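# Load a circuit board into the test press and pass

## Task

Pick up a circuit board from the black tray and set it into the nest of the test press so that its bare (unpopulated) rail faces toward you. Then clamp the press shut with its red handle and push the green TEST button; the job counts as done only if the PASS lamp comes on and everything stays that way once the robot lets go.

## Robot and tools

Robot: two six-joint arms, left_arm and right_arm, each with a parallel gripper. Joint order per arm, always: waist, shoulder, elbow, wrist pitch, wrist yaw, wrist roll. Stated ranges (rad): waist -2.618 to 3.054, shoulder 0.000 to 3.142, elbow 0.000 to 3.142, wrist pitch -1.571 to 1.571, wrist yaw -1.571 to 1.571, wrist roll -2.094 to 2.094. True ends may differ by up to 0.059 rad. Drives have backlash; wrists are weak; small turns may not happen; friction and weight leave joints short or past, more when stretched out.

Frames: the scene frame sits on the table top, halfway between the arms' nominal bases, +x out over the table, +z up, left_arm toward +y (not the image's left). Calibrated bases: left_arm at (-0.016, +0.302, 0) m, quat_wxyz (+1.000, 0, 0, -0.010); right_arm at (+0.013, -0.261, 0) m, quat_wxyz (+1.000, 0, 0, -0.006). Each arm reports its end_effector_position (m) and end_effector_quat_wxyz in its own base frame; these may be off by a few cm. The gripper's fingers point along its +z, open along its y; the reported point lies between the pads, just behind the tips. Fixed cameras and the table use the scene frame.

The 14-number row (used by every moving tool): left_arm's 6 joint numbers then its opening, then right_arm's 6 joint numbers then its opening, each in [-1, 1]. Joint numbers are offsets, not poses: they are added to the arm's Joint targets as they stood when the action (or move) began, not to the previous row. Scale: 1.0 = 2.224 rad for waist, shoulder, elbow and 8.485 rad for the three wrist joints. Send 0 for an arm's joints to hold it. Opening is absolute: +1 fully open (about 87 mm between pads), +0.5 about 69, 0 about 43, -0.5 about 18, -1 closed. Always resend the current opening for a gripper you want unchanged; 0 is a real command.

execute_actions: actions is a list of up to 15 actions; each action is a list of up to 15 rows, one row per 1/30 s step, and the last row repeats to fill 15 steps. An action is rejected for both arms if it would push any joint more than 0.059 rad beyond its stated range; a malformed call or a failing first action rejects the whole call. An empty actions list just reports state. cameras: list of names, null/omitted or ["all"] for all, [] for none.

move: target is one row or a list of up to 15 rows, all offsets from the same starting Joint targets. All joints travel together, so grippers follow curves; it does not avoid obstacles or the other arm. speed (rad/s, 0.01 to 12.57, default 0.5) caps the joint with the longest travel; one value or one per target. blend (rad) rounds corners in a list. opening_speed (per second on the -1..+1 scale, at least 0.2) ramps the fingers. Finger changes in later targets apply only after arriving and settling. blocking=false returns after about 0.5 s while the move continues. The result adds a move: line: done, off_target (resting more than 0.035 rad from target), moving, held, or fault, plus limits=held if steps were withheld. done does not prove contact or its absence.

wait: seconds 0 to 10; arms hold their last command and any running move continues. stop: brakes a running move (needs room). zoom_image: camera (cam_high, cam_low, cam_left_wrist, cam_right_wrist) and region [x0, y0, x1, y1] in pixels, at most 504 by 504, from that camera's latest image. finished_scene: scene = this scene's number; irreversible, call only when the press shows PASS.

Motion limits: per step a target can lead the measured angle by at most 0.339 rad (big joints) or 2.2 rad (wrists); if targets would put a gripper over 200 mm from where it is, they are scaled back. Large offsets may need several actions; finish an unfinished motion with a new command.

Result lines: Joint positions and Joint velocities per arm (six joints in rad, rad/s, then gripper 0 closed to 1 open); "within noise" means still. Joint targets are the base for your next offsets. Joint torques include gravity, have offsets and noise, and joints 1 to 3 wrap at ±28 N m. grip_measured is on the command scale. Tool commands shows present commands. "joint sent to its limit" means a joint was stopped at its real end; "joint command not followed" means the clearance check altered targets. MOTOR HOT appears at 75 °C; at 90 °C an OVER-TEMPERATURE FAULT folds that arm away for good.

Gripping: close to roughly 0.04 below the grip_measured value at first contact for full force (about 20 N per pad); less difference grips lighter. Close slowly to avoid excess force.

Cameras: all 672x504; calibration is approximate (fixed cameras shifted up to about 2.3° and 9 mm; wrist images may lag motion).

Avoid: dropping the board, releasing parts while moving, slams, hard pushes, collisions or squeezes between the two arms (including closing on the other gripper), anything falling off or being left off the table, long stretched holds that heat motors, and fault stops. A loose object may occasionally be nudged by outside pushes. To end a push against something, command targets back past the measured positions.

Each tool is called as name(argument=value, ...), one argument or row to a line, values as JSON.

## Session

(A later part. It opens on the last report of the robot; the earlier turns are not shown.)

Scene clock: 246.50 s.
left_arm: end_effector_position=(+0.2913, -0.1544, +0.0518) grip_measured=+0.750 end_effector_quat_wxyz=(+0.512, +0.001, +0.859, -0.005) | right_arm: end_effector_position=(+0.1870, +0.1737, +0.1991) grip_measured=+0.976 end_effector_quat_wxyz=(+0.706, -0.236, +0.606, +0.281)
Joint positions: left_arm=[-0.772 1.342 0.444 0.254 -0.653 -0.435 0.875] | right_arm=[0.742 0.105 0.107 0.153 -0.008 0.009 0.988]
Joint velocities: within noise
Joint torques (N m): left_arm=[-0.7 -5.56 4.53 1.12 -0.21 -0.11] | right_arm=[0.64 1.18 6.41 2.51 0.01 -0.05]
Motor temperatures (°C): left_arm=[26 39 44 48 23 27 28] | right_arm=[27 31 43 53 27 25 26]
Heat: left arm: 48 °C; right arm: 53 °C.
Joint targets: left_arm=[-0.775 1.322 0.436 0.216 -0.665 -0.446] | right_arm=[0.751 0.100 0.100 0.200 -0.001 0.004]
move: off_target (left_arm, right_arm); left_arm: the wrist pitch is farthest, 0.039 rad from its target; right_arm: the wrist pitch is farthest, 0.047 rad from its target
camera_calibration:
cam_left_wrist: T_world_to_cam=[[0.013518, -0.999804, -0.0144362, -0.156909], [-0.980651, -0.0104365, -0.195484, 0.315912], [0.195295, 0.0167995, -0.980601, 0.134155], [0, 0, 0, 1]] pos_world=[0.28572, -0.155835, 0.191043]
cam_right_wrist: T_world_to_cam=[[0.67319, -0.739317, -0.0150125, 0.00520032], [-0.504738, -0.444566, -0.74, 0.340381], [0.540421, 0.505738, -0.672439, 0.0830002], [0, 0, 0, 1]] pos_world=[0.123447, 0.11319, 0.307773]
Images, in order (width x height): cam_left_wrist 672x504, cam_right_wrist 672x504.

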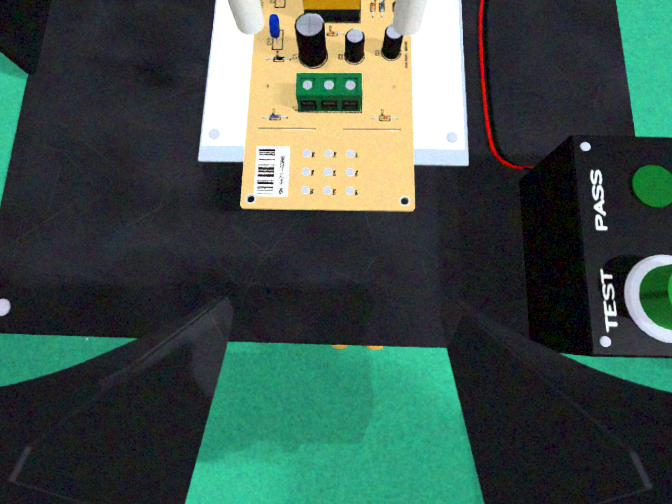

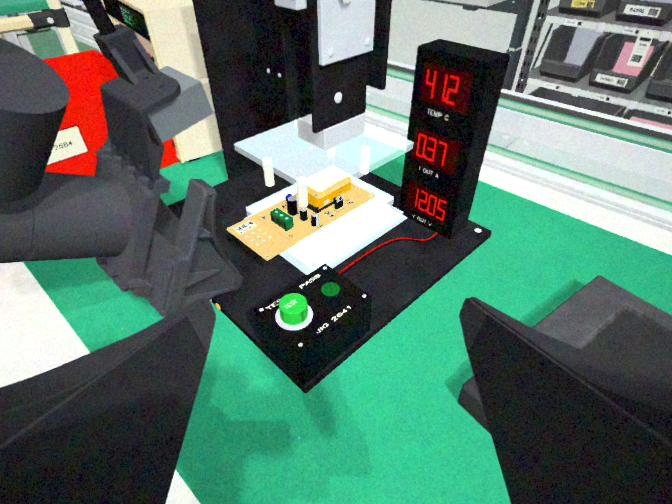

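move(
  target=[-0.0616,-0.179,0.064,0.063,-0.0262,0.0823,0.75, 0,0,0,0.053,0,0,1],
  speed=0.4,
)

Scene clock: 251.60 s.
left_arm: end_effector_position=(+0.2922, -0.1446, +0.3080) grip_measured=+0.750 end_effector_quat_wxyz=(+0.776, -0.001, +0.631, -0.004) | right_arm: end_effector_position=(+0.1685, +0.1566, +0.3120) grip_measured=+0.976 end_effector_quat_wxyz=(+0.826, -0.168, +0.428, +0.327)
Joint positions: left_arm=[-0.909 0.931 0.547 0.709 -0.878 0.248 0.875] | right_arm=[0.742 0.105 0.107 0.614 -0.008 0.009 0.988]
Joint velocities: within noise
Joint torques (N m): left_arm=[-0.85 -1.58 8.42 1.7 0.17 0.02] | right_arm=[0.64 1.62 5.91 1.81 0.01 -0.05]
Motor temperatures (°C): left_arm=[26 39 44 47 23 27 28] | right_arm=[27 31 43 53 27 25 26]
Heat: left arm: 47 °C; right arm: 53 °C.
Joint targets: left_arm=[-0.912 0.924 0.578 0.750 -0.887 0.253] | right_arm=[0.751 0.100 0.100 0.649 0.000 0.004]
move: off_target (left_arm, right_arm); left_arm: the wrist pitch is farthest, 0.041 rad from its target; right_arm: the wrist pitch is farthest, 0.036 rad from its target
camera_calibration:
cam_left_wrist: T_world_to_cam=[[0.023376, -0.999722, 0.00292699, -0.151628], [-0.621959, -0.016835, -0.782869, 0.44217], [0.782701, 0.0164799, -0.622179, 0.10296], [0, 0, 0, 1]] pos_world=[0.197969, -0.145839, 0.410664]
cam_right_wrist: T_world_to_cam=[[0.678093, -0.734822, -0.0150249, 0.00520959], [-0.210309, -0.174404, -0.961953, 0.384192], [0.704244, 0.655454, -0.272802, 0.00181417], [0, 0, 0, 1]] pos_world=[0.0759888, 0.0696436, 0.370148]

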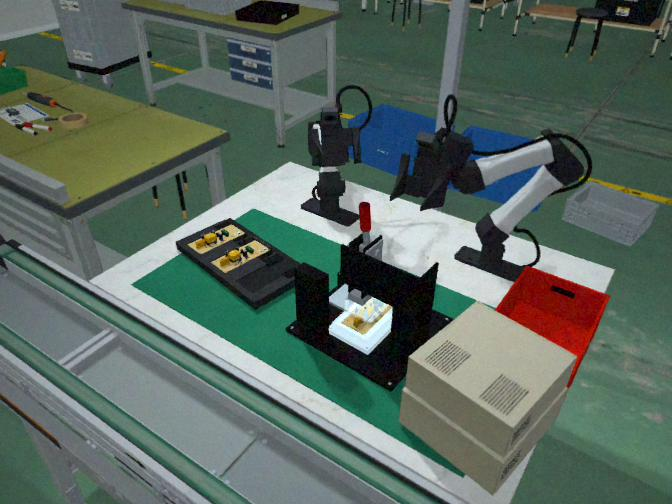

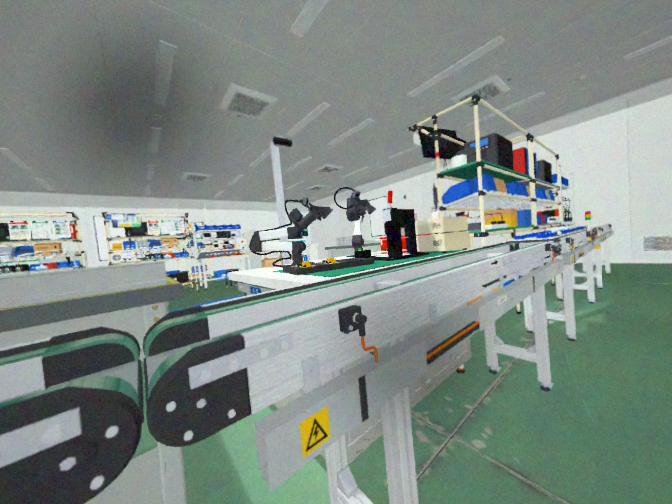

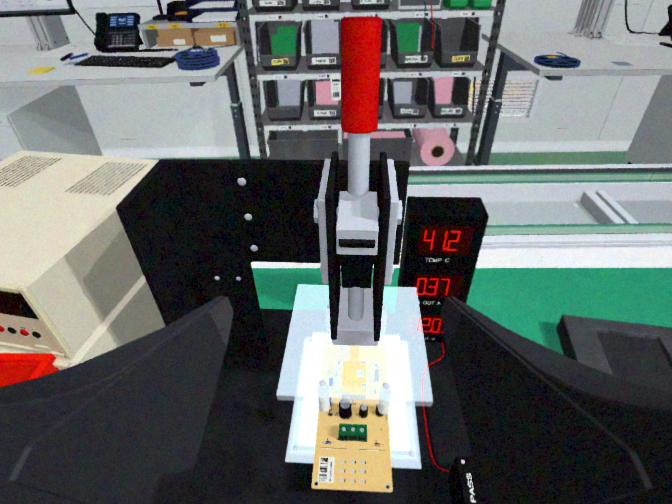

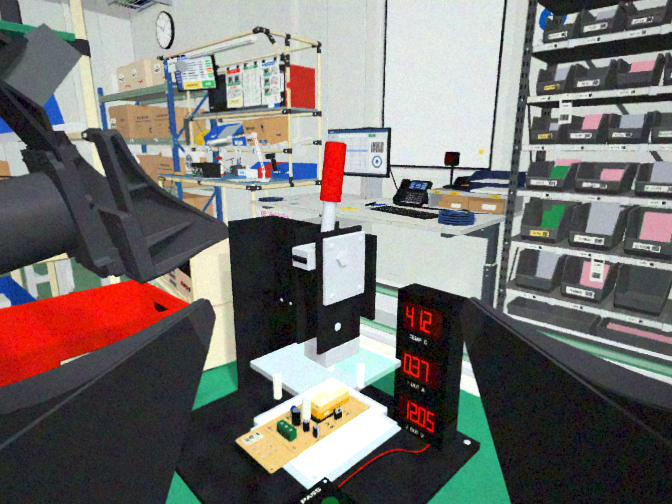

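zoom_image(
  camera="cam_left_wrist",
  region=[260, 0, 460, 260],
)

zoom_image(
  camera="cam_right_wrist",
  region=[230, 120, 430, 400],
)

zoom_image(
  camera="cam_left_wrist",
  region=[260, 270, 460, 504],
)

Scaled by 1.938 from the camera's 672x504 image, which has a finer 960x720 frame.

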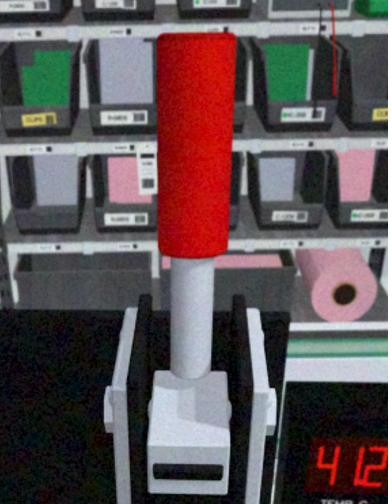

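Scaled by 1.800 from the camera's 672x504 image, which has a finer 960x720 frame.

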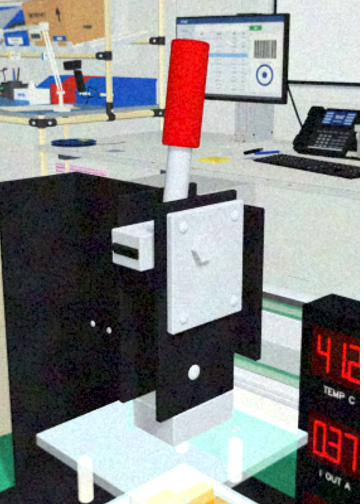

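Scaled by 2.154 from the camera's 672x504 image, which has a finer 960x720 frame.

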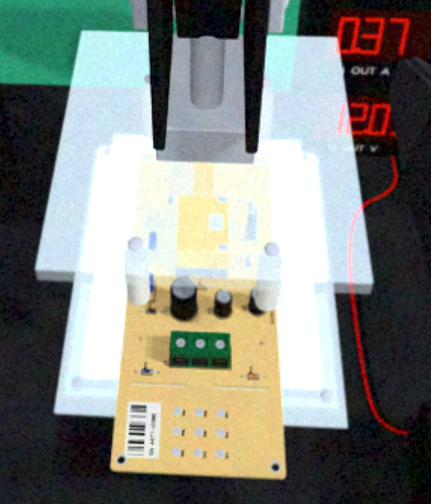

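move(
  target=[0.1304,0.152,0.25,-0.0724,0.0309,-0.0298,0.4, 0,0,0,0,0,0,1],
  speed=0.35,
)

Scene clock: 259.07 s.
left_arm: end_effector_position=(+0.3898, -0.1547, +0.3465) grip_measured=+0.400 end_effector_quat_wxyz=(+0.712, -0.001, +0.702, +0.002) | right_arm: end_effector_position=(+0.1684, +0.1566, +0.3121) grip_measured=+0.976 end_effector_quat_wxyz=(+0.826, -0.168, +0.427, +0.327)
Joint positions: left_arm=[-0.63 1.259 1.098 0.177 -0.635 0.011 0.7] | right_arm=[0.742 0.105 0.107 0.615 -0.008 0.009 0.988]
Joint velocities: within noise
Joint torques (N m): left_arm=[0.54 -3.63 9.2 1.28 0.21 -0.12] | right_arm=[0.64 1.62 5.91 1.79 0.01 -0.05]
Motor temperatures (°C): left_arm=[26 38 45 48 23 27 28] | right_arm=[27 31 43 50 27 25 26]
Heat: left arm: 48 °C; right arm: 50 °C.
Joint targets: left_arm=[-0.622 1.262 1.134 0.136 -0.625 0.000] | right_arm=[0.751 0.100 0.100 0.649 0.000 0.004]
move: off_target (left_arm); left_arm: the wrist pitch is farthest, 0.042 rad from its target
camera_calibration:
cam_left_wrist: T_world_to_cam=[[0.0329454, -0.999399, -0.0107594, -0.163049], [-0.760284, -0.0180722, -0.64934, 0.540261], [0.648755, 0.029573, -0.760422, 0.152834], [0, 0, 0, 1]] pos_world=[0.316972, -0.157707, 0.465277]
cam_right_wrist: T_world_to_cam=[[0.678115, -0.734803, -0.0149886, 0.00518911], [-0.20971, -0.173905, -0.962174, 0.384252], [0.704402, 0.655608, -0.272023, 0.00166731], [0, 0, 0, 1]] pos_world=[0.0758882, 0.0695431, 0.370249]

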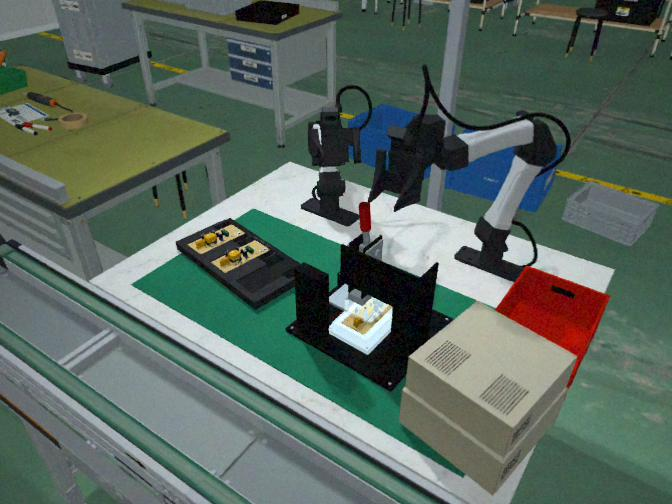

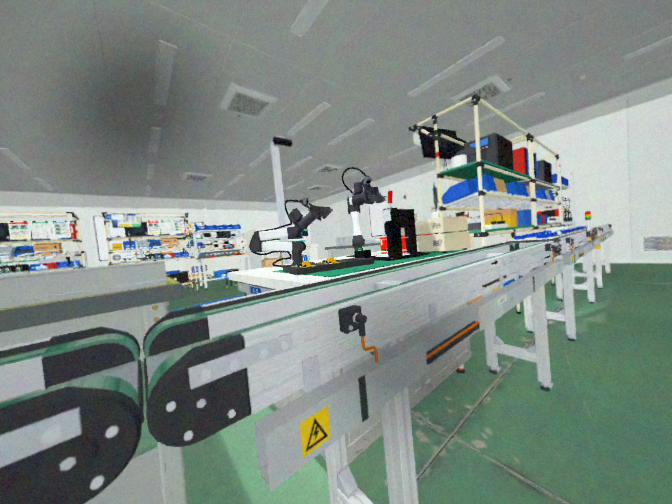

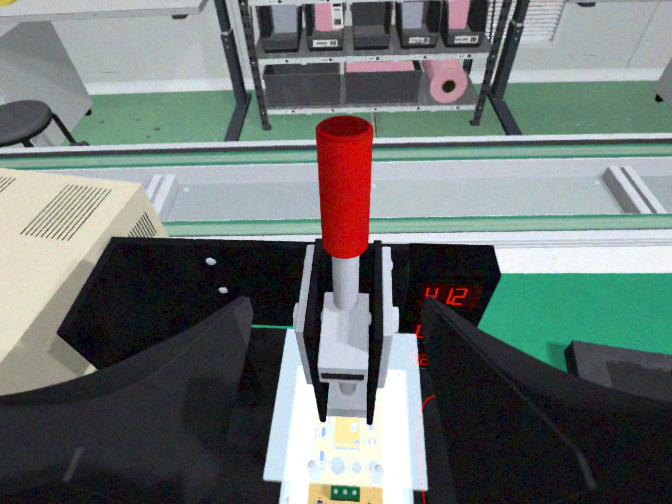

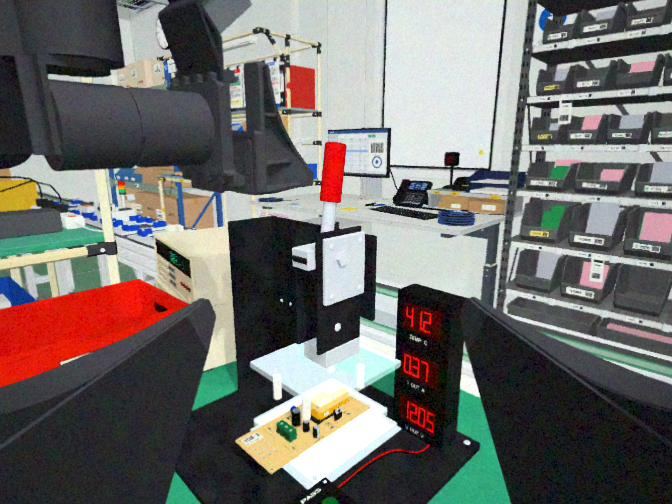

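move(
  target=[0.0459,0.0913,0.0782,0.0059,0.0124,0,0.4, 0,0,0,0,0,0,1],
  speed=0.15,
  cameras=["cam_left_wrist","cam_right_wrist"],
)

Scene clock: 263.20 s.
left_arm: end_effector_position=(+0.4498, -0.1560, +0.3430) grip_measured=+0.400 end_effector_quat_wxyz=(+0.702, +0.004, +0.712, +0.009) | right_arm: end_effector_position=(+0.1684, +0.1566, +0.3121) grip_measured=+0.976 end_effector_quat_wxyz=(+0.826, -0.168, +0.427, +0.327)
Joint positions: left_arm=[-0.522 1.461 1.27 0.176 -0.53 0.01 0.7] | right_arm=[0.742 0.105 0.107 0.615 -0.008 0.009 0.988]
Joint velocities: within noise
Joint torques (N m): left_arm=[0.49 -5.59 9.2 1.78 0.24 -0.1] | right_arm=[0.64 1.62 5.91 1.79 0.01 -0.05]
Motor temperatures (°C): left_arm=[26 38 45 47 23 27 28] | right_arm=[27 31 43 48 27 25 26]
Heat: left arm: 47 °C; right arm: 48 °C.
Joint targets: left_arm=[-0.520 1.465 1.308 0.186 -0.520 0.000] | right_arm=[0.751 0.100 0.100 0.649 0.000 0.004]
move: off_target (left_arm); left_arm: the elbow is farthest, 0.038 rad from its target
camera_calibration:
cam_left_wrist: T_world_to_cam=[[0.0349249, -0.998992, -0.028207, -0.161208], [-0.777267, -0.00941046, -0.629101, 0.585622], [0.628201, 0.0438957, -0.776812, 0.128306], [0, 0, 0, 1]] pos_world=[0.380213, -0.161166, 0.463537]
cam_right_wrist: T_world_to_cam=[[0.678115, -0.734803, -0.0149886, 0.00518911], [-0.20971, -0.173905, -0.962174, 0.384252], [0.704402, 0.655608, -0.272023, 0.00166731], [0, 0, 0, 1]] pos_world=[0.0758882, 0.0695431, 0.370249]
Images, in order (width x height): cam_left_wrist 672x504, cam_right_wrist 672x504.

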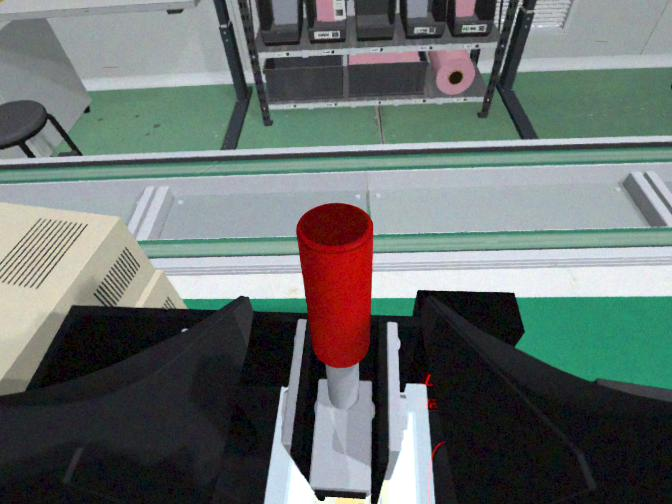

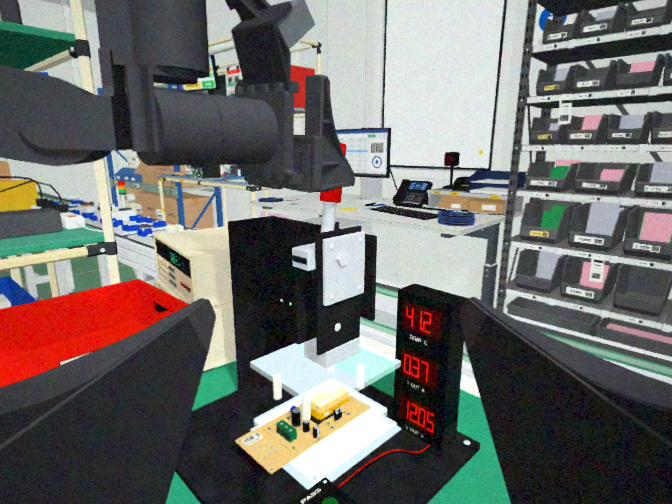

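move(
  target=[0.0083,0.018,0.0162,0.0006,0.0022,0,0.4, 0,0,0,0,0,0,1],
  speed=0.1,
  cameras=["cam_left_wrist","cam_right_wrist"],
)

zoom_image(
  camera="cam_right_wrist",
  region=[230, 60, 430, 300],
)

Scene clock: 264.73 s.
left_arm: end_effector_position=(+0.4609, -0.1573, +0.3431) grip_measured=+0.400 end_effector_quat_wxyz=(+0.702, +0.005, +0.712, +0.008) | right_arm: end_effector_position=(+0.1684, +0.1566, +0.3121) grip_measured=+0.976 end_effector_quat_wxyz=(+0.826, -0.168, +0.427, +0.327)
Joint positions: left_arm=[-0.507 1.5 1.306 0.176 -0.511 0.01 0.7] | right_arm=[0.742 0.105 0.107 0.615 -0.008 0.009 0.988]
Joint velocities: within noise
Joint torques (N m): left_arm=[0.54 -5.74 9.16 1.79 0.22 -0.12] | right_arm=[0.64 1.62 5.9 1.79 0.01 -0.05]
Motor temperatures (°C): left_arm=[26 38 45 48 23 27 28] | right_arm=[27 31 43 48 27 25 26]
Heat: left arm: 48 °C; right arm: 48 °C.
Joint targets: left_arm=[-0.501 1.505 1.344 0.191 -0.501 0.000] | right_arm=[0.751 0.100 0.100 0.649 0.000 0.004]
move: off_target (left_arm); left_arm: the elbow is farthest, 0.038 rad from its target
camera_calibration:
cam_left_wrist: T_world_to_cam=[[0.0314653, -0.999103, -0.0283282, -0.161304], [-0.778196, -0.00670246, -0.627986, 0.594865], [0.627233, 0.0418047, -0.777709, 0.121946], [0, 0, 0, 1]] pos_world=[0.391508, -0.16227, 0.463835]
cam_right_wrist: T_world_to_cam=[[0.678115, -0.734803, -0.0149886, 0.00518911], [-0.20971, -0.173905, -0.962174, 0.384252], [0.704402, 0.655608, -0.272023, 0.00166731], [0, 0, 0, 1]] pos_world=[0.0758882, 0.0695431, 0.370249]
Images, in order (width x height): cam_left_wrist 672x504, cam_right_wrist 672x504.

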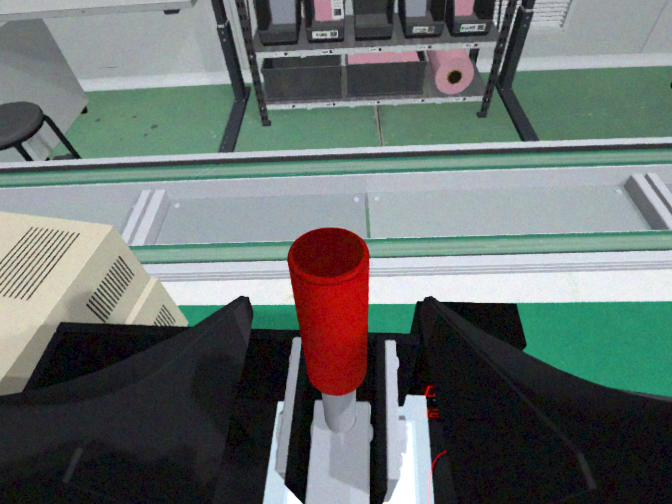

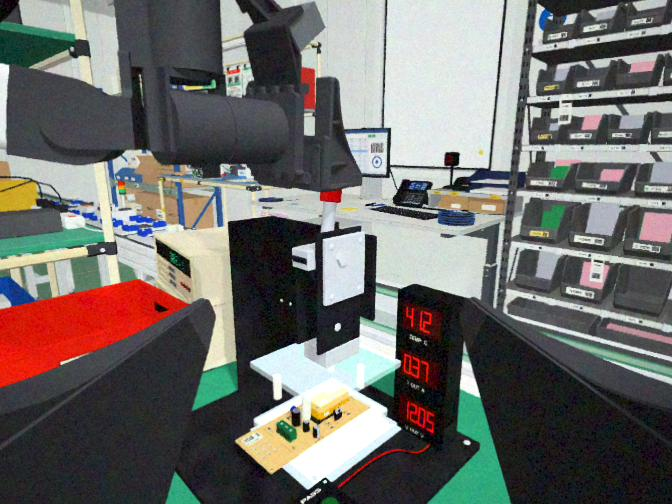

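Scaled by 2.100 from the camera's 672x504 image, which has a finer 960x720 frame.

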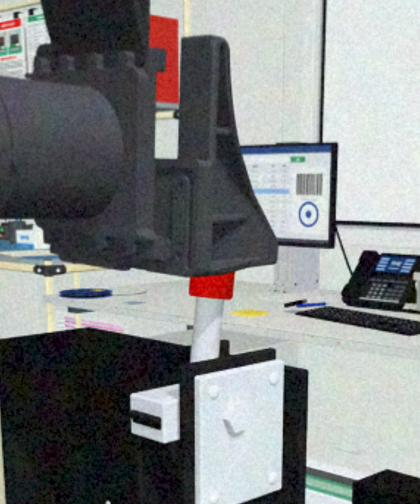

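move(
  target=[0,0,0,0,0,0,-0.25, 0,0,0,0,0,0,1],
  opening_speed=0.5,
  cameras=["cam_left_wrist"],
)

move(
  target=[0,0,0,0,0,0,-0.5, 0,0,0,0,0,0,1],
  opening_speed=0.25,
  cameras=["cam_left_wrist","cam_right_wrist"],
)

Scene clock: 266.87 s.
left_arm: end_effector_position=(+0.4614, -0.1560, +0.3431) grip_measured=-0.250 end_effector_quat_wxyz=(+0.702, +0.004, +0.712, +0.009) | right_arm: end_effector_position=(+0.1684, +0.1566, +0.3121) grip_measured=+0.976 end_effector_quat_wxyz=(+0.826, -0.168, +0.427, +0.327)
Joint positions: left_arm=[-0.504 1.5 1.306 0.176 -0.51 0.01 0.375] | right_arm=[0.742 0.105 0.107 0.615 -0.008 0.009 0.988]
Joint velocities: within noise
Joint torques (N m): left_arm=[0.5 -5.9 9.32 1.81 0.19 -0.11] | right_arm=[0.65 1.62 5.91 1.79 0.01 -0.05]
Motor temperatures (°C): left_arm=[26 38 46 48 23 27 28] | right_arm=[27 31 43 48 26 25 26]
Heat: left arm: 48 °C; right arm: 48 °C.
Joint targets: left_arm=[-0.501 1.505 1.344 0.191 -0.501 0.000] | right_arm=[0.751 0.100 0.100 0.649 0.000 0.004]
move: off_target (left_arm); left_arm: the elbow is farthest, 0.038 rad from its target
camera_calibration:
cam_left_wrist: T_world_to_cam=[[0.0333839, -0.999041, -0.0283174, -0.160966], [-0.7782, -0.0082049, -0.627963, 0.59501], [0.627129, 0.0430005, -0.777727, 0.121828], [0, 0, 0, 1]] pos_world=[0.392009, -0.161168, 0.463835]
Images, in order (width x height): cam_left_wrist 672x504.

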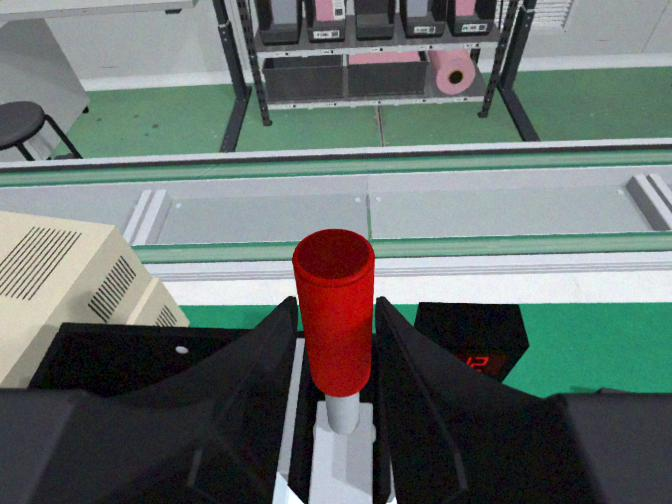

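Scene clock: 268.07 s.
left_arm: end_effector_position=(+0.4614, -0.1563, +0.3431) grip_measured=-0.363 end_effector_quat_wxyz=(+0.702, +0.003, +0.712, +0.007) | right_arm: end_effector_position=(+0.1684, +0.1566, +0.3121) grip_measured=+0.976 end_effector_quat_wxyz=(+0.826, -0.168, +0.427, +0.327)
Joint positions: left_arm=[-0.504 1.5 1.306 0.176 -0.51 0.006 0.319] | right_arm=[0.742 0.105 0.107 0.615 -0.008 0.009 0.988]
Joint velocities: within noise
Joint torques (N m): left_arm=[0.49 -5.89 9.24 1.82 0.18 -0.09] | right_arm=[0.64 1.61 5.91 1.79 0.01 -0.05]
Motor temperatures (°C): left_arm=[26 38 46 48 23 27 28] | right_arm=[27 31 43 47 26 25 26]
Heat: left arm: 48 °C; right arm: 47 °C.
Joint targets: left_arm=[-0.501 1.505 1.344 0.191 -0.501 0.000] | right_arm=[0.751 0.100 0.100 0.649 0.000 0.004]
move: off_target (left_arm); left_arm: the elbow is farthest, 0.038 rad from its target
camera_calibration:
cam_left_wrist: T_world_to_cam=[[0.0331403, -0.99915, -0.0245254, -0.162356], [-0.778198, -0.0103982, -0.627934, 0.594646], [0.627145, 0.0398955, -0.77788, 0.121382], [0, 0, 0, 1]] pos_world=[0.392009, -0.160877, 0.463837]
cam_right_wrist: T_world_to_cam=[[0.678115, -0.734803, -0.0149886, 0.00518911], [-0.20971, -0.173905, -0.962174, 0.384252], [0.704402, 0.655608, -0.272023, 0.00166731], [0, 0, 0, 1]] pos_world=[0.0758882, 0.0695431, 0.370249]
Images, in order (width x height): cam_left_wrist 672x504, cam_right_wrist 672x504.

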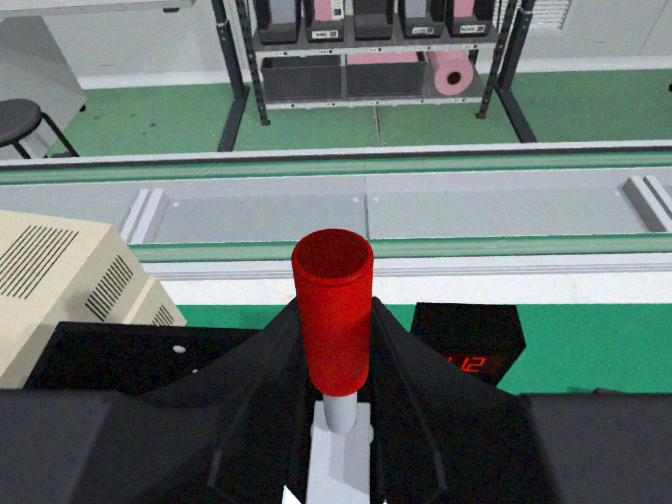

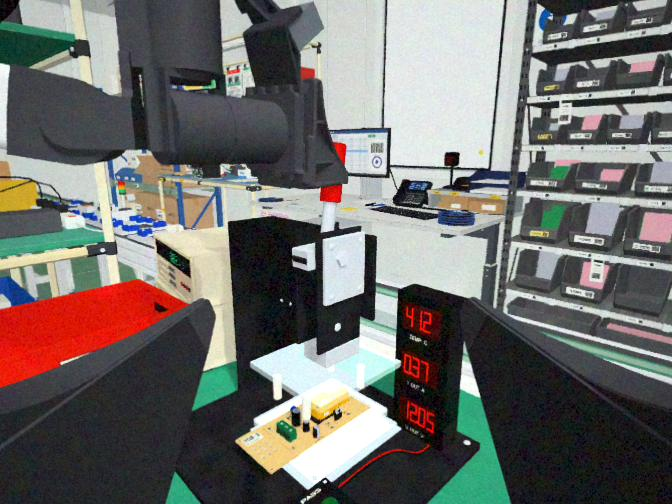

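move(
  target=[-0.0346,-0.0728,-0.0827,0.0029,-0.0093,0,-0.41, 0,0,0,0,0,0,1],
  speed=0.12,
  cameras=["cam_left_wrist","cam_right_wrist"],
)

Scene clock: 272.93 s.
left_arm: end_effector_position=(+0.4274, -0.1539, +0.3407) grip_measured=-0.363 end_effector_quat_wxyz=(+0.709, -0.008, +0.705, +0.002) | right_arm: end_effector_position=(+0.1684, +0.1566, +0.3121) grip_measured=+0.976 end_effector_quat_wxyz=(+0.826, -0.168, +0.427, +0.327)
Joint positions: left_arm=[-0.554 1.38 1.173 0.213 -0.568 -0.006 0.319] | right_arm=[0.742 0.105 0.107 0.615 -0.008 0.009 0.988]
Joint velocities: within noise
Joint torques (N m): left_arm=[-1.76 -8.49 5.15 1.69 0 0.07] | right_arm=[0.64 1.62 5.91 1.79 0.01 -0.05]
Motor temperatures (°C): left_arm=[26 38 46 48 23 27 28] | right_arm=[27 31 42 47 26 25 26]
Heat: left arm: 48 °C; right arm: 47 °C.
Joint targets: left_arm=[-0.578 1.343 1.160 0.216 -0.580 0.000] | right_arm=[0.751 0.100 0.100 0.649 0.000 0.004]
move: off_target (left_arm); left_arm: the shoulder is farthest, 0.037 rad from its target
camera_calibration:
cam_left_wrist: T_world_to_cam=[[0.0407476, -0.999169, -0.000705391, -0.170258], [-0.765393, -0.03076, -0.642828, 0.563158], [0.642272, 0.0267336, -0.76601, 0.128167], [0, 0, 0, 1]] pos_world=[0.355657, -0.15622, 0.46007]
cam_right_wrist: T_world_to_cam=[[0.678115, -0.734803, -0.0149886, 0.00518911], [-0.20971, -0.173905, -0.962174, 0.384252], [0.704402, 0.655608, -0.272023, 0.00166731], [0, 0, 0, 1]] pos_world=[0.0758882, 0.0695431, 0.370249]
Images, in order (width x height): cam_left_wrist 672x504, cam_right_wrist 672x504.

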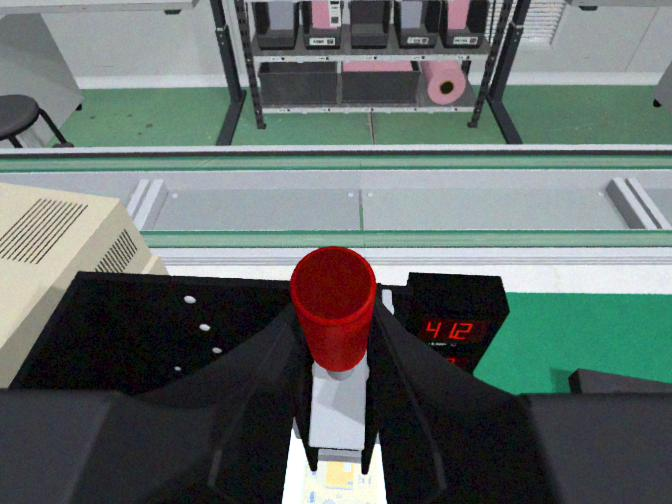

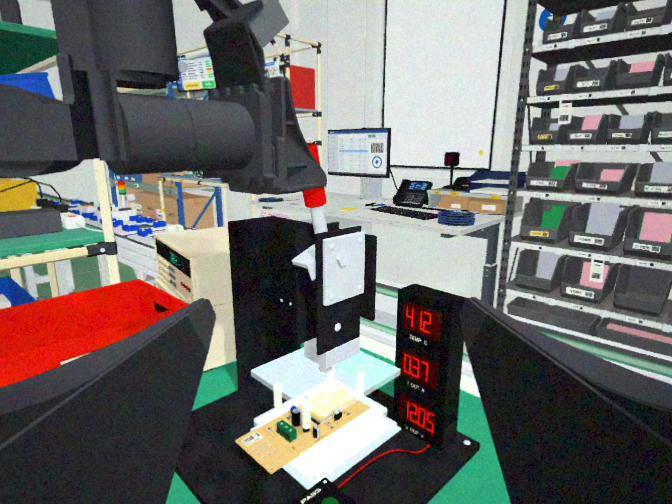

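move(
  target=[-0.0324,-0.05,-0.0747,0.0068,-0.0088,0,-0.41, 0,0,0,0,0,0,1],
  speed=0.12,
  cameras=["cam_left_wrist","cam_right_wrist"],
)

zoom_image(
  camera="cam_right_wrist",
  region=[210, 120, 430, 500],
)

Scene clock: 275.10 s.
left_arm: end_effector_position=(+0.3934, -0.1526, +0.3258) grip_measured=-0.361 end_effector_quat_wxyz=(+0.715, -0.019, +0.699, -0.004) | right_arm: end_effector_position=(+0.1684, +0.1566, +0.3121) grip_measured=+0.976 end_effector_quat_wxyz=(+0.826, -0.168, +0.427, +0.327)
Joint positions: left_arm=[-0.62 1.265 1.009 0.285 -0.641 -0.015 0.319] | right_arm=[0.742 0.105 0.107 0.615 -0.008 0.009 0.988]
Joint velocities: within noise
Joint torques (N m): left_arm=[-2.24 -7.17 4.97 1.52 -0.01 0.14] | right_arm=[0.64 1.62 5.93 1.79 0.01 -0.05]
Motor temperatures (°C): left_arm=[26 38 46 48 23 27 28] | right_arm=[27 31 42 46 26 25 26]
Heat: left arm: 48 °C; right arm: 46 °C.
Joint targets: left_arm=[-0.650 1.232 0.994 0.273 -0.655 0.000] | right_arm=[0.751 0.100 0.100 0.649 0.000 0.004]
move: done
camera_calibration:
cam_left_wrist: T_world_to_cam=[[0.0480835, -0.998573, 0.0232335, -0.178215], [-0.752768, -0.0515166, -0.656267, 0.523886], [0.656528, 0.0140662, -0.754171, 0.127233], [0, 0, 0, 1]] pos_world=[0.319402, -0.152761, 0.443905]
cam_right_wrist: T_world_to_cam=[[0.678115, -0.734803, -0.0149886, 0.00518911], [-0.20971, -0.173905, -0.962174, 0.384252], [0.704402, 0.655608, -0.272023, 0.00166731], [0, 0, 0, 1]] pos_world=[0.0758882, 0.0695431, 0.370249]
Images, in order (width x height): cam_left_wrist 672x504, cam_right_wrist 672x504.

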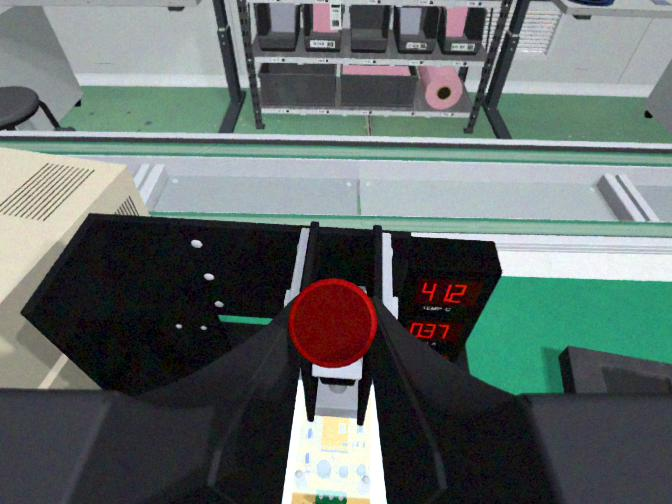

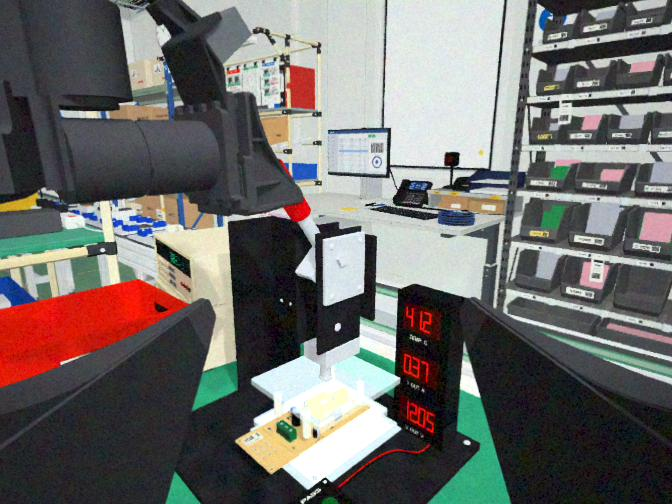

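Scaled by 1.326 from the camera's 672x504 image, which has a finer 960x720 frame.

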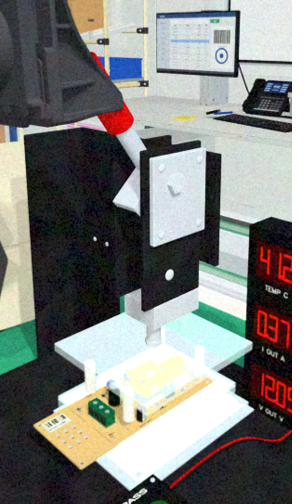

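move(
  target=[-0.0247,-0.0278,-0.0787,0.0133,-0.0065,0.001,-0.41, 0,0,0,0,0,0,1],
  speed=0.12,
  cameras=["cam_left_wrist","cam_right_wrist"],
)

zoom_image(
  camera="cam_right_wrist",
  region=[210, 120, 430, 500],
)

Scene clock: 277.30 s.
left_arm: end_effector_position=(+0.3705, -0.1522, +0.3030) grip_measured=-0.361 end_effector_quat_wxyz=(+0.725, -0.028, +0.688, -0.012) | right_arm: end_effector_position=(+0.1684, +0.1566, +0.3121) grip_measured=+0.976 end_effector_quat_wxyz=(+0.826, -0.168, +0.427, +0.327)
Joint positions: left_arm=[-0.674 1.193 0.84 0.42 -0.698 -0.014 0.319] | right_arm=[0.742 0.105 0.107 0.615 -0.008 0.009 0.988]
Joint velocities: within noise
Joint torques (N m): left_arm=[-2.39 -5.57 4.52 1.29 0.02 0.26] | right_arm=[0.64 1.62 5.91 1.79 0.01 -0.05]
Motor temperatures (°C): left_arm=[26 38 46 48 23 27 28] | right_arm=[27 31 42 46 26 25 26]
Heat: left arm: 48 °C; right arm: 46 °C.
Joint targets: left_arm=[-0.705 1.170 0.819 0.386 -0.710 0.008] | right_arm=[0.751 0.100 0.100 0.649 0.000 0.004]
move: done
camera_calibration:
cam_left_wrist: T_world_to_cam=[[0.0497973, -0.997562, 0.0488973, -0.18442], [-0.733494, -0.0697559, -0.676107, 0.487709], [0.677869, -0.00219762, -0.735179, 0.108945], [0, 0, 0, 1]] pos_world=[0.293065, -0.14971, 0.418855]
cam_right_wrist: T_world_to_cam=[[0.678115, -0.734803, -0.0149886, 0.00518911], [-0.20971, -0.173905, -0.962174, 0.384252], [0.704402, 0.655608, -0.272023, 0.00166731], [0, 0, 0, 1]] pos_world=[0.0758882, 0.0695431, 0.370249]
Images, in order (width x height): cam_left_wrist 672x504, cam_right_wrist 672x504.

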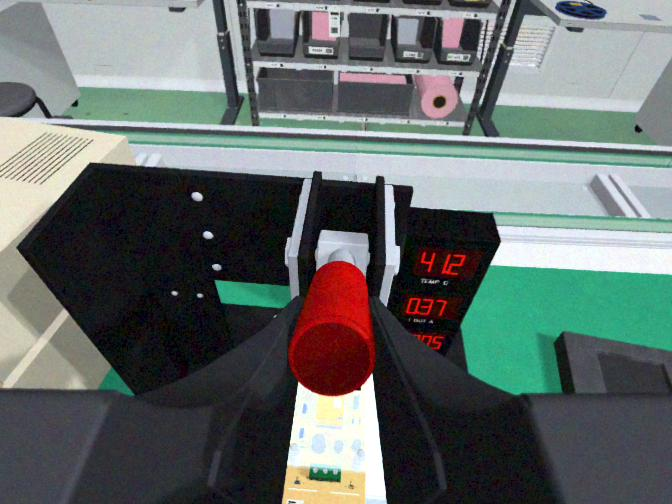

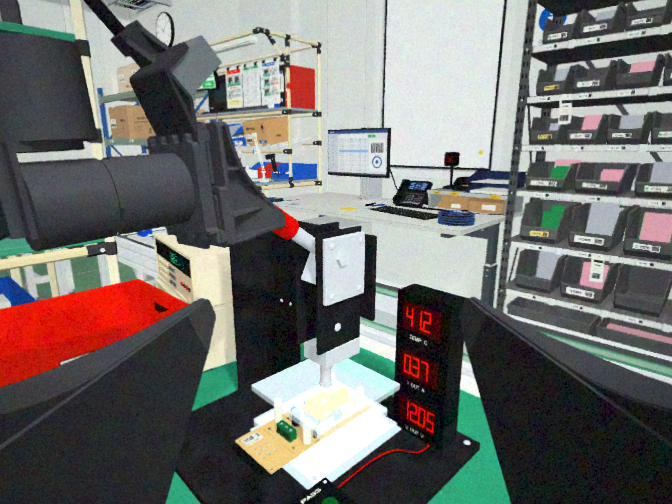

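Scaled by 1.326 from the camera's 672x504 image, which has a finer 960x720 frame.

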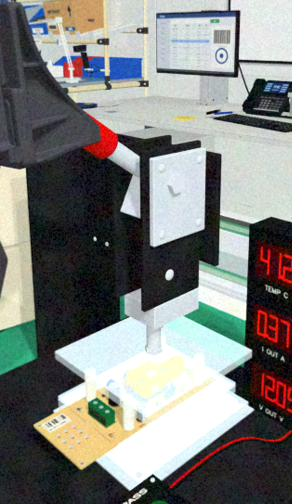

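move(
  target=[-0.0068,0.0036,-0.0557,0.0155,-0.0018,0.001,-0.43, 0,0,0,0,0,0,1],
  speed=0.12,
  cameras=["cam_left_wrist","cam_right_wrist"],
)

zoom_image(
  camera="cam_right_wrist",
  region=[210, 120, 430, 500],
)

Scene clock: 279.27 s.
left_arm: end_effector_position=(+0.3627, -0.1531, +0.2882) grip_measured=-0.365 end_effector_quat_wxyz=(+0.740, -0.033, +0.671, -0.021) | right_arm: end_effector_position=(+0.1684, +0.1566, +0.3121) grip_measured=+0.976 end_effector_quat_wxyz=(+0.826, -0.168, +0.427, +0.327)
Joint positions: left_arm=[-0.696 1.182 0.724 0.587 -0.712 0.007 0.318] | right_arm=[0.742 0.105 0.107 0.615 -0.008 0.009 0.988]
Joint velocities: within noise
Joint torques (N m): left_arm=[-1.83 -3.56 3.67 0.91 0.04 0.11] | right_arm=[0.64 1.62 5.91 1.79 0.01 -0.05]
Motor temperatures (°C): left_arm=[26 38 45 48 23 27 28] | right_arm=[27 31 42 46 26 25 26]
Heat: left arm: 48 °C; right arm: 46 °C.
Joint targets: left_arm=[-0.720 1.178 0.695 0.518 -0.725 0.017] | right_arm=[0.751 0.100 0.100 0.649 -0.001 0.004]
move: off_target (left_arm); left_arm: the wrist pitch is farthest, 0.069 rad from its target
camera_calibration:
cam_left_wrist: T_world_to_cam=[[0.041157, -0.996698, 0.0699946, -0.187018], [-0.702251, -0.0786882, -0.707568, 0.468289], [0.710739, -0.0200324, -0.70317, 0.0794873], [0, 0, 0, 1]] pos_world=[0.280059, -0.147959, 0.40033]
cam_right_wrist: T_world_to_cam=[[0.678115, -0.734803, -0.0149886, 0.00518911], [-0.20971, -0.173905, -0.962174, 0.384252], [0.704402, 0.655608, -0.272023, 0.00166731], [0, 0, 0, 1]] pos_world=[0.0758882, 0.0695431, 0.370249]
Images, in order (width x height): cam_left_wrist 672x504, cam_right_wrist 672x504.

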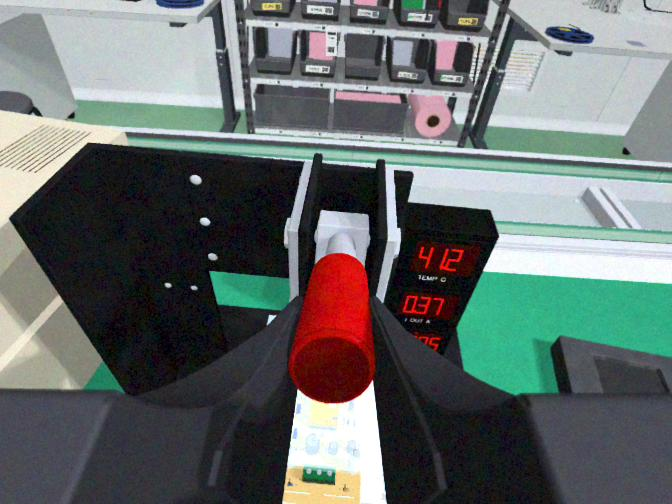

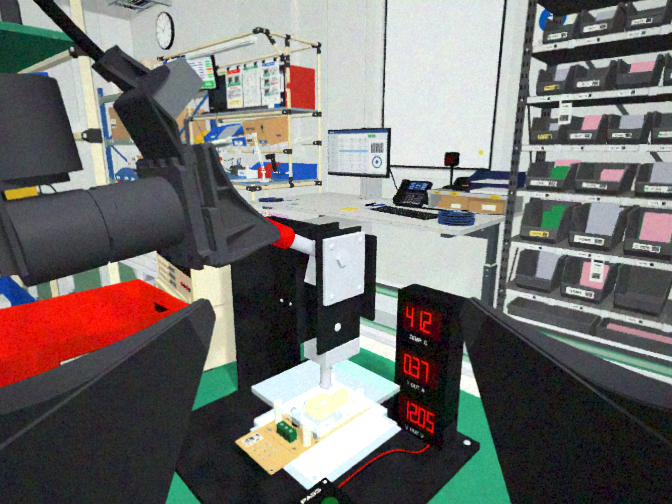

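Scaled by 1.326 from the camera's 672x504 image, which has a finer 960x720 frame.

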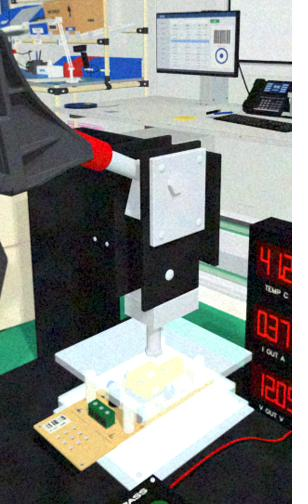

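move(
  target=[0.0045,0.0215,-0.0315,0.0139,0.0012,0.0,-0.43, 0,0,0,0,0,0,1],
  speed=0.12,
  cameras=["cam_left_wrist","cam_right_wrist"],
)

zoom_image(
  camera="cam_right_wrist",
  region=[210, 120, 430, 500],
)

Scene clock: 281.30 s.
left_arm: end_effector_position=(+0.3612, -0.1534, +0.2830) grip_measured=-0.365 end_effector_quat_wxyz=(+0.755, -0.040, +0.653, -0.030) | right_arm: end_effector_position=(+0.1684, +0.1566, +0.3121) grip_measured=+0.976 end_effector_quat_wxyz=(+0.826, -0.168, +0.427, +0.327)
Joint positions: left_arm=[-0.7 1.198 0.658 0.73 -0.712 0.024 0.318] | right_arm=[0.742 0.105 0.107 0.615 -0.008 0.009 0.988]
Joint velocities: within noise
Joint torques (N m): left_arm=[-0.83 -0.58 3.23 0.63 0.16 -0.03] | right_arm=[0.64 1.62 5.91 1.79 0.01 -0.05]
Motor temperatures (°C): left_arm=[26 38 45 47 23 27 28] | right_arm=[26 31 42 46 26 25 26]
Heat: left arm: 47 °C; right arm: 46 °C.
Joint targets: left_arm=[-0.710 1.226 0.625 0.636 -0.715 0.017] | right_arm=[0.751 0.100 0.100 0.649 -0.001 0.004]
move: off_target (left_arm); left_arm: the wrist pitch is farthest, 0.095 rad from its target
camera_calibration:
cam_left_wrist: T_world_to_cam=[[0.0347902, -0.994925, 0.0944161, -0.191292], [-0.668093, -0.0934143, -0.73819, 0.45766], [0.743264, -0.037397, -0.667953, 0.052419], [0, 0, 0, 1]] pos_world=[0.273454, -0.145609, 0.390915]
cam_right_wrist: T_world_to_cam=[[0.678115, -0.734803, -0.0149886, 0.00518911], [-0.20971, -0.173905, -0.962174, 0.384252], [0.704402, 0.655608, -0.272023, 0.00166731], [0, 0, 0, 1]] pos_world=[0.0758882, 0.0695431, 0.370249]
Images, in order (width x height): cam_left_wrist 672x504, cam_right_wrist 672x504.

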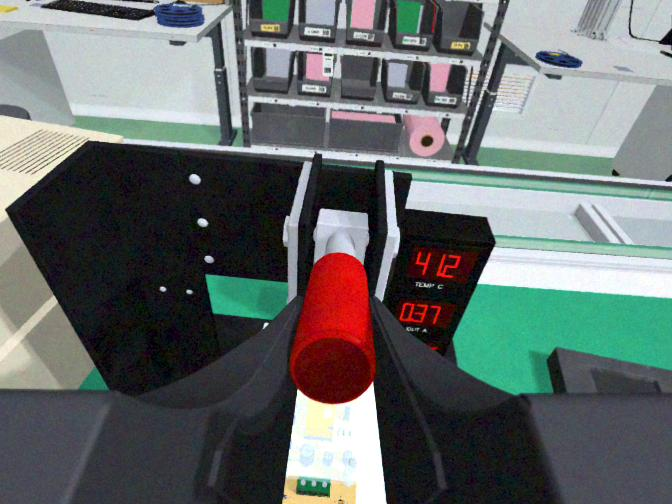

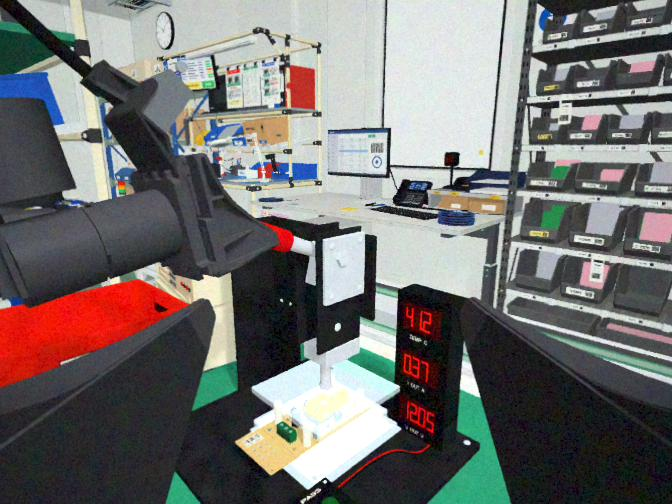

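Scaled by 1.326 from the camera's 672x504 image, which has a finer 960x720 frame.

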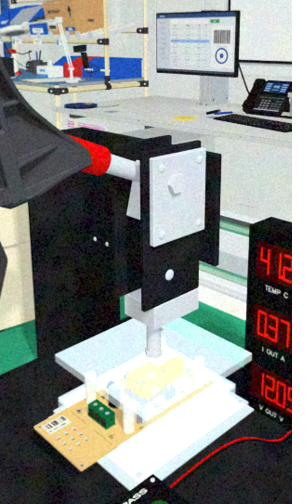

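move(
  target=[0.0,0.01,-0.015,-0.035,0.0,0.0,-0.43, 0,0,0,0,0,0,1],
  speed=0.2,
  cameras=["cam_left_wrist","cam_right_wrist"],
)

zoom_image(
  camera="cam_right_wrist",
  region=[210, 120, 430, 500],
)

Scene clock: 284.10 s.
left_arm: end_effector_position=(+0.3543, -0.1521, +0.2431) grip_measured=-0.359 end_effector_quat_wxyz=(+0.714, -0.006, +0.700, +0.003) | right_arm: end_effector_position=(+0.1684, +0.1566, +0.3121) grip_measured=+0.976 end_effector_quat_wxyz=(+0.826, -0.168, +0.427, +0.327)
Joint positions: left_arm=[-0.714 1.191 0.63 0.589 -0.727 0.015 0.32] | right_arm=[0.742 0.105 0.107 0.615 -0.008 0.009 0.988]
Joint velocities: within noise
Joint torques (N m): left_arm=[-0.12 1.16 3.06 -0.66 0.28 0.04] | right_arm=[0.64 1.62 5.91 1.79 0.01 -0.05]
Motor temperatures (°C): left_arm=[26 38 45 46 23 27 28] | right_arm=[26 31 42 45 26 25 26]
Heat: left arm: 46 °C; right arm: 45 °C.
Joint targets: left_arm=[-0.710 1.248 0.591 0.338 -0.715 0.017] | right_arm=[0.751 0.100 0.100 0.649 -0.001 0.004]
move: off_target (left_arm); left_arm: the wrist pitch is farthest, 0.250 rad from its target
camera_calibration:
cam_left_wrist: T_world_to_cam=[[0.04067, -0.999158, -0.00543155, -0.16433], [-0.755042, -0.0271722, -0.655113, 0.444473], [0.654414, 0.0307445, -0.755512, 0.0941103], [0, 0, 0, 1]] pos_world=[0.280692, -0.155008, 0.361389]
cam_right_wrist: T_world_to_cam=[[0.678115, -0.734803, -0.0149886, 0.00518911], [-0.20971, -0.173905, -0.962174, 0.384252], [0.704402, 0.655608, -0.272023, 0.00166731], [0, 0, 0, 1]] pos_world=[0.0758882, 0.0695431, 0.370249]
Images, in order (width x height): cam_left_wrist 672x504, cam_right_wrist 672x504.

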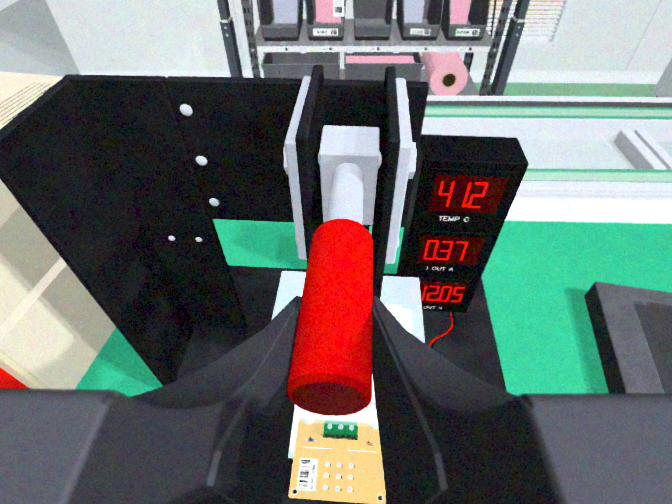

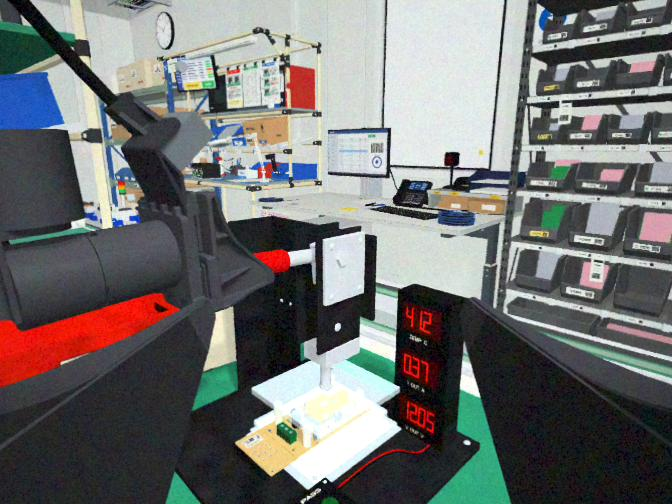

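Scaled by 1.326 from the camera's 672x504 image, which has a finer 960x720 frame.

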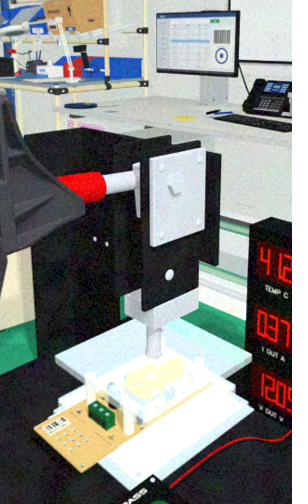

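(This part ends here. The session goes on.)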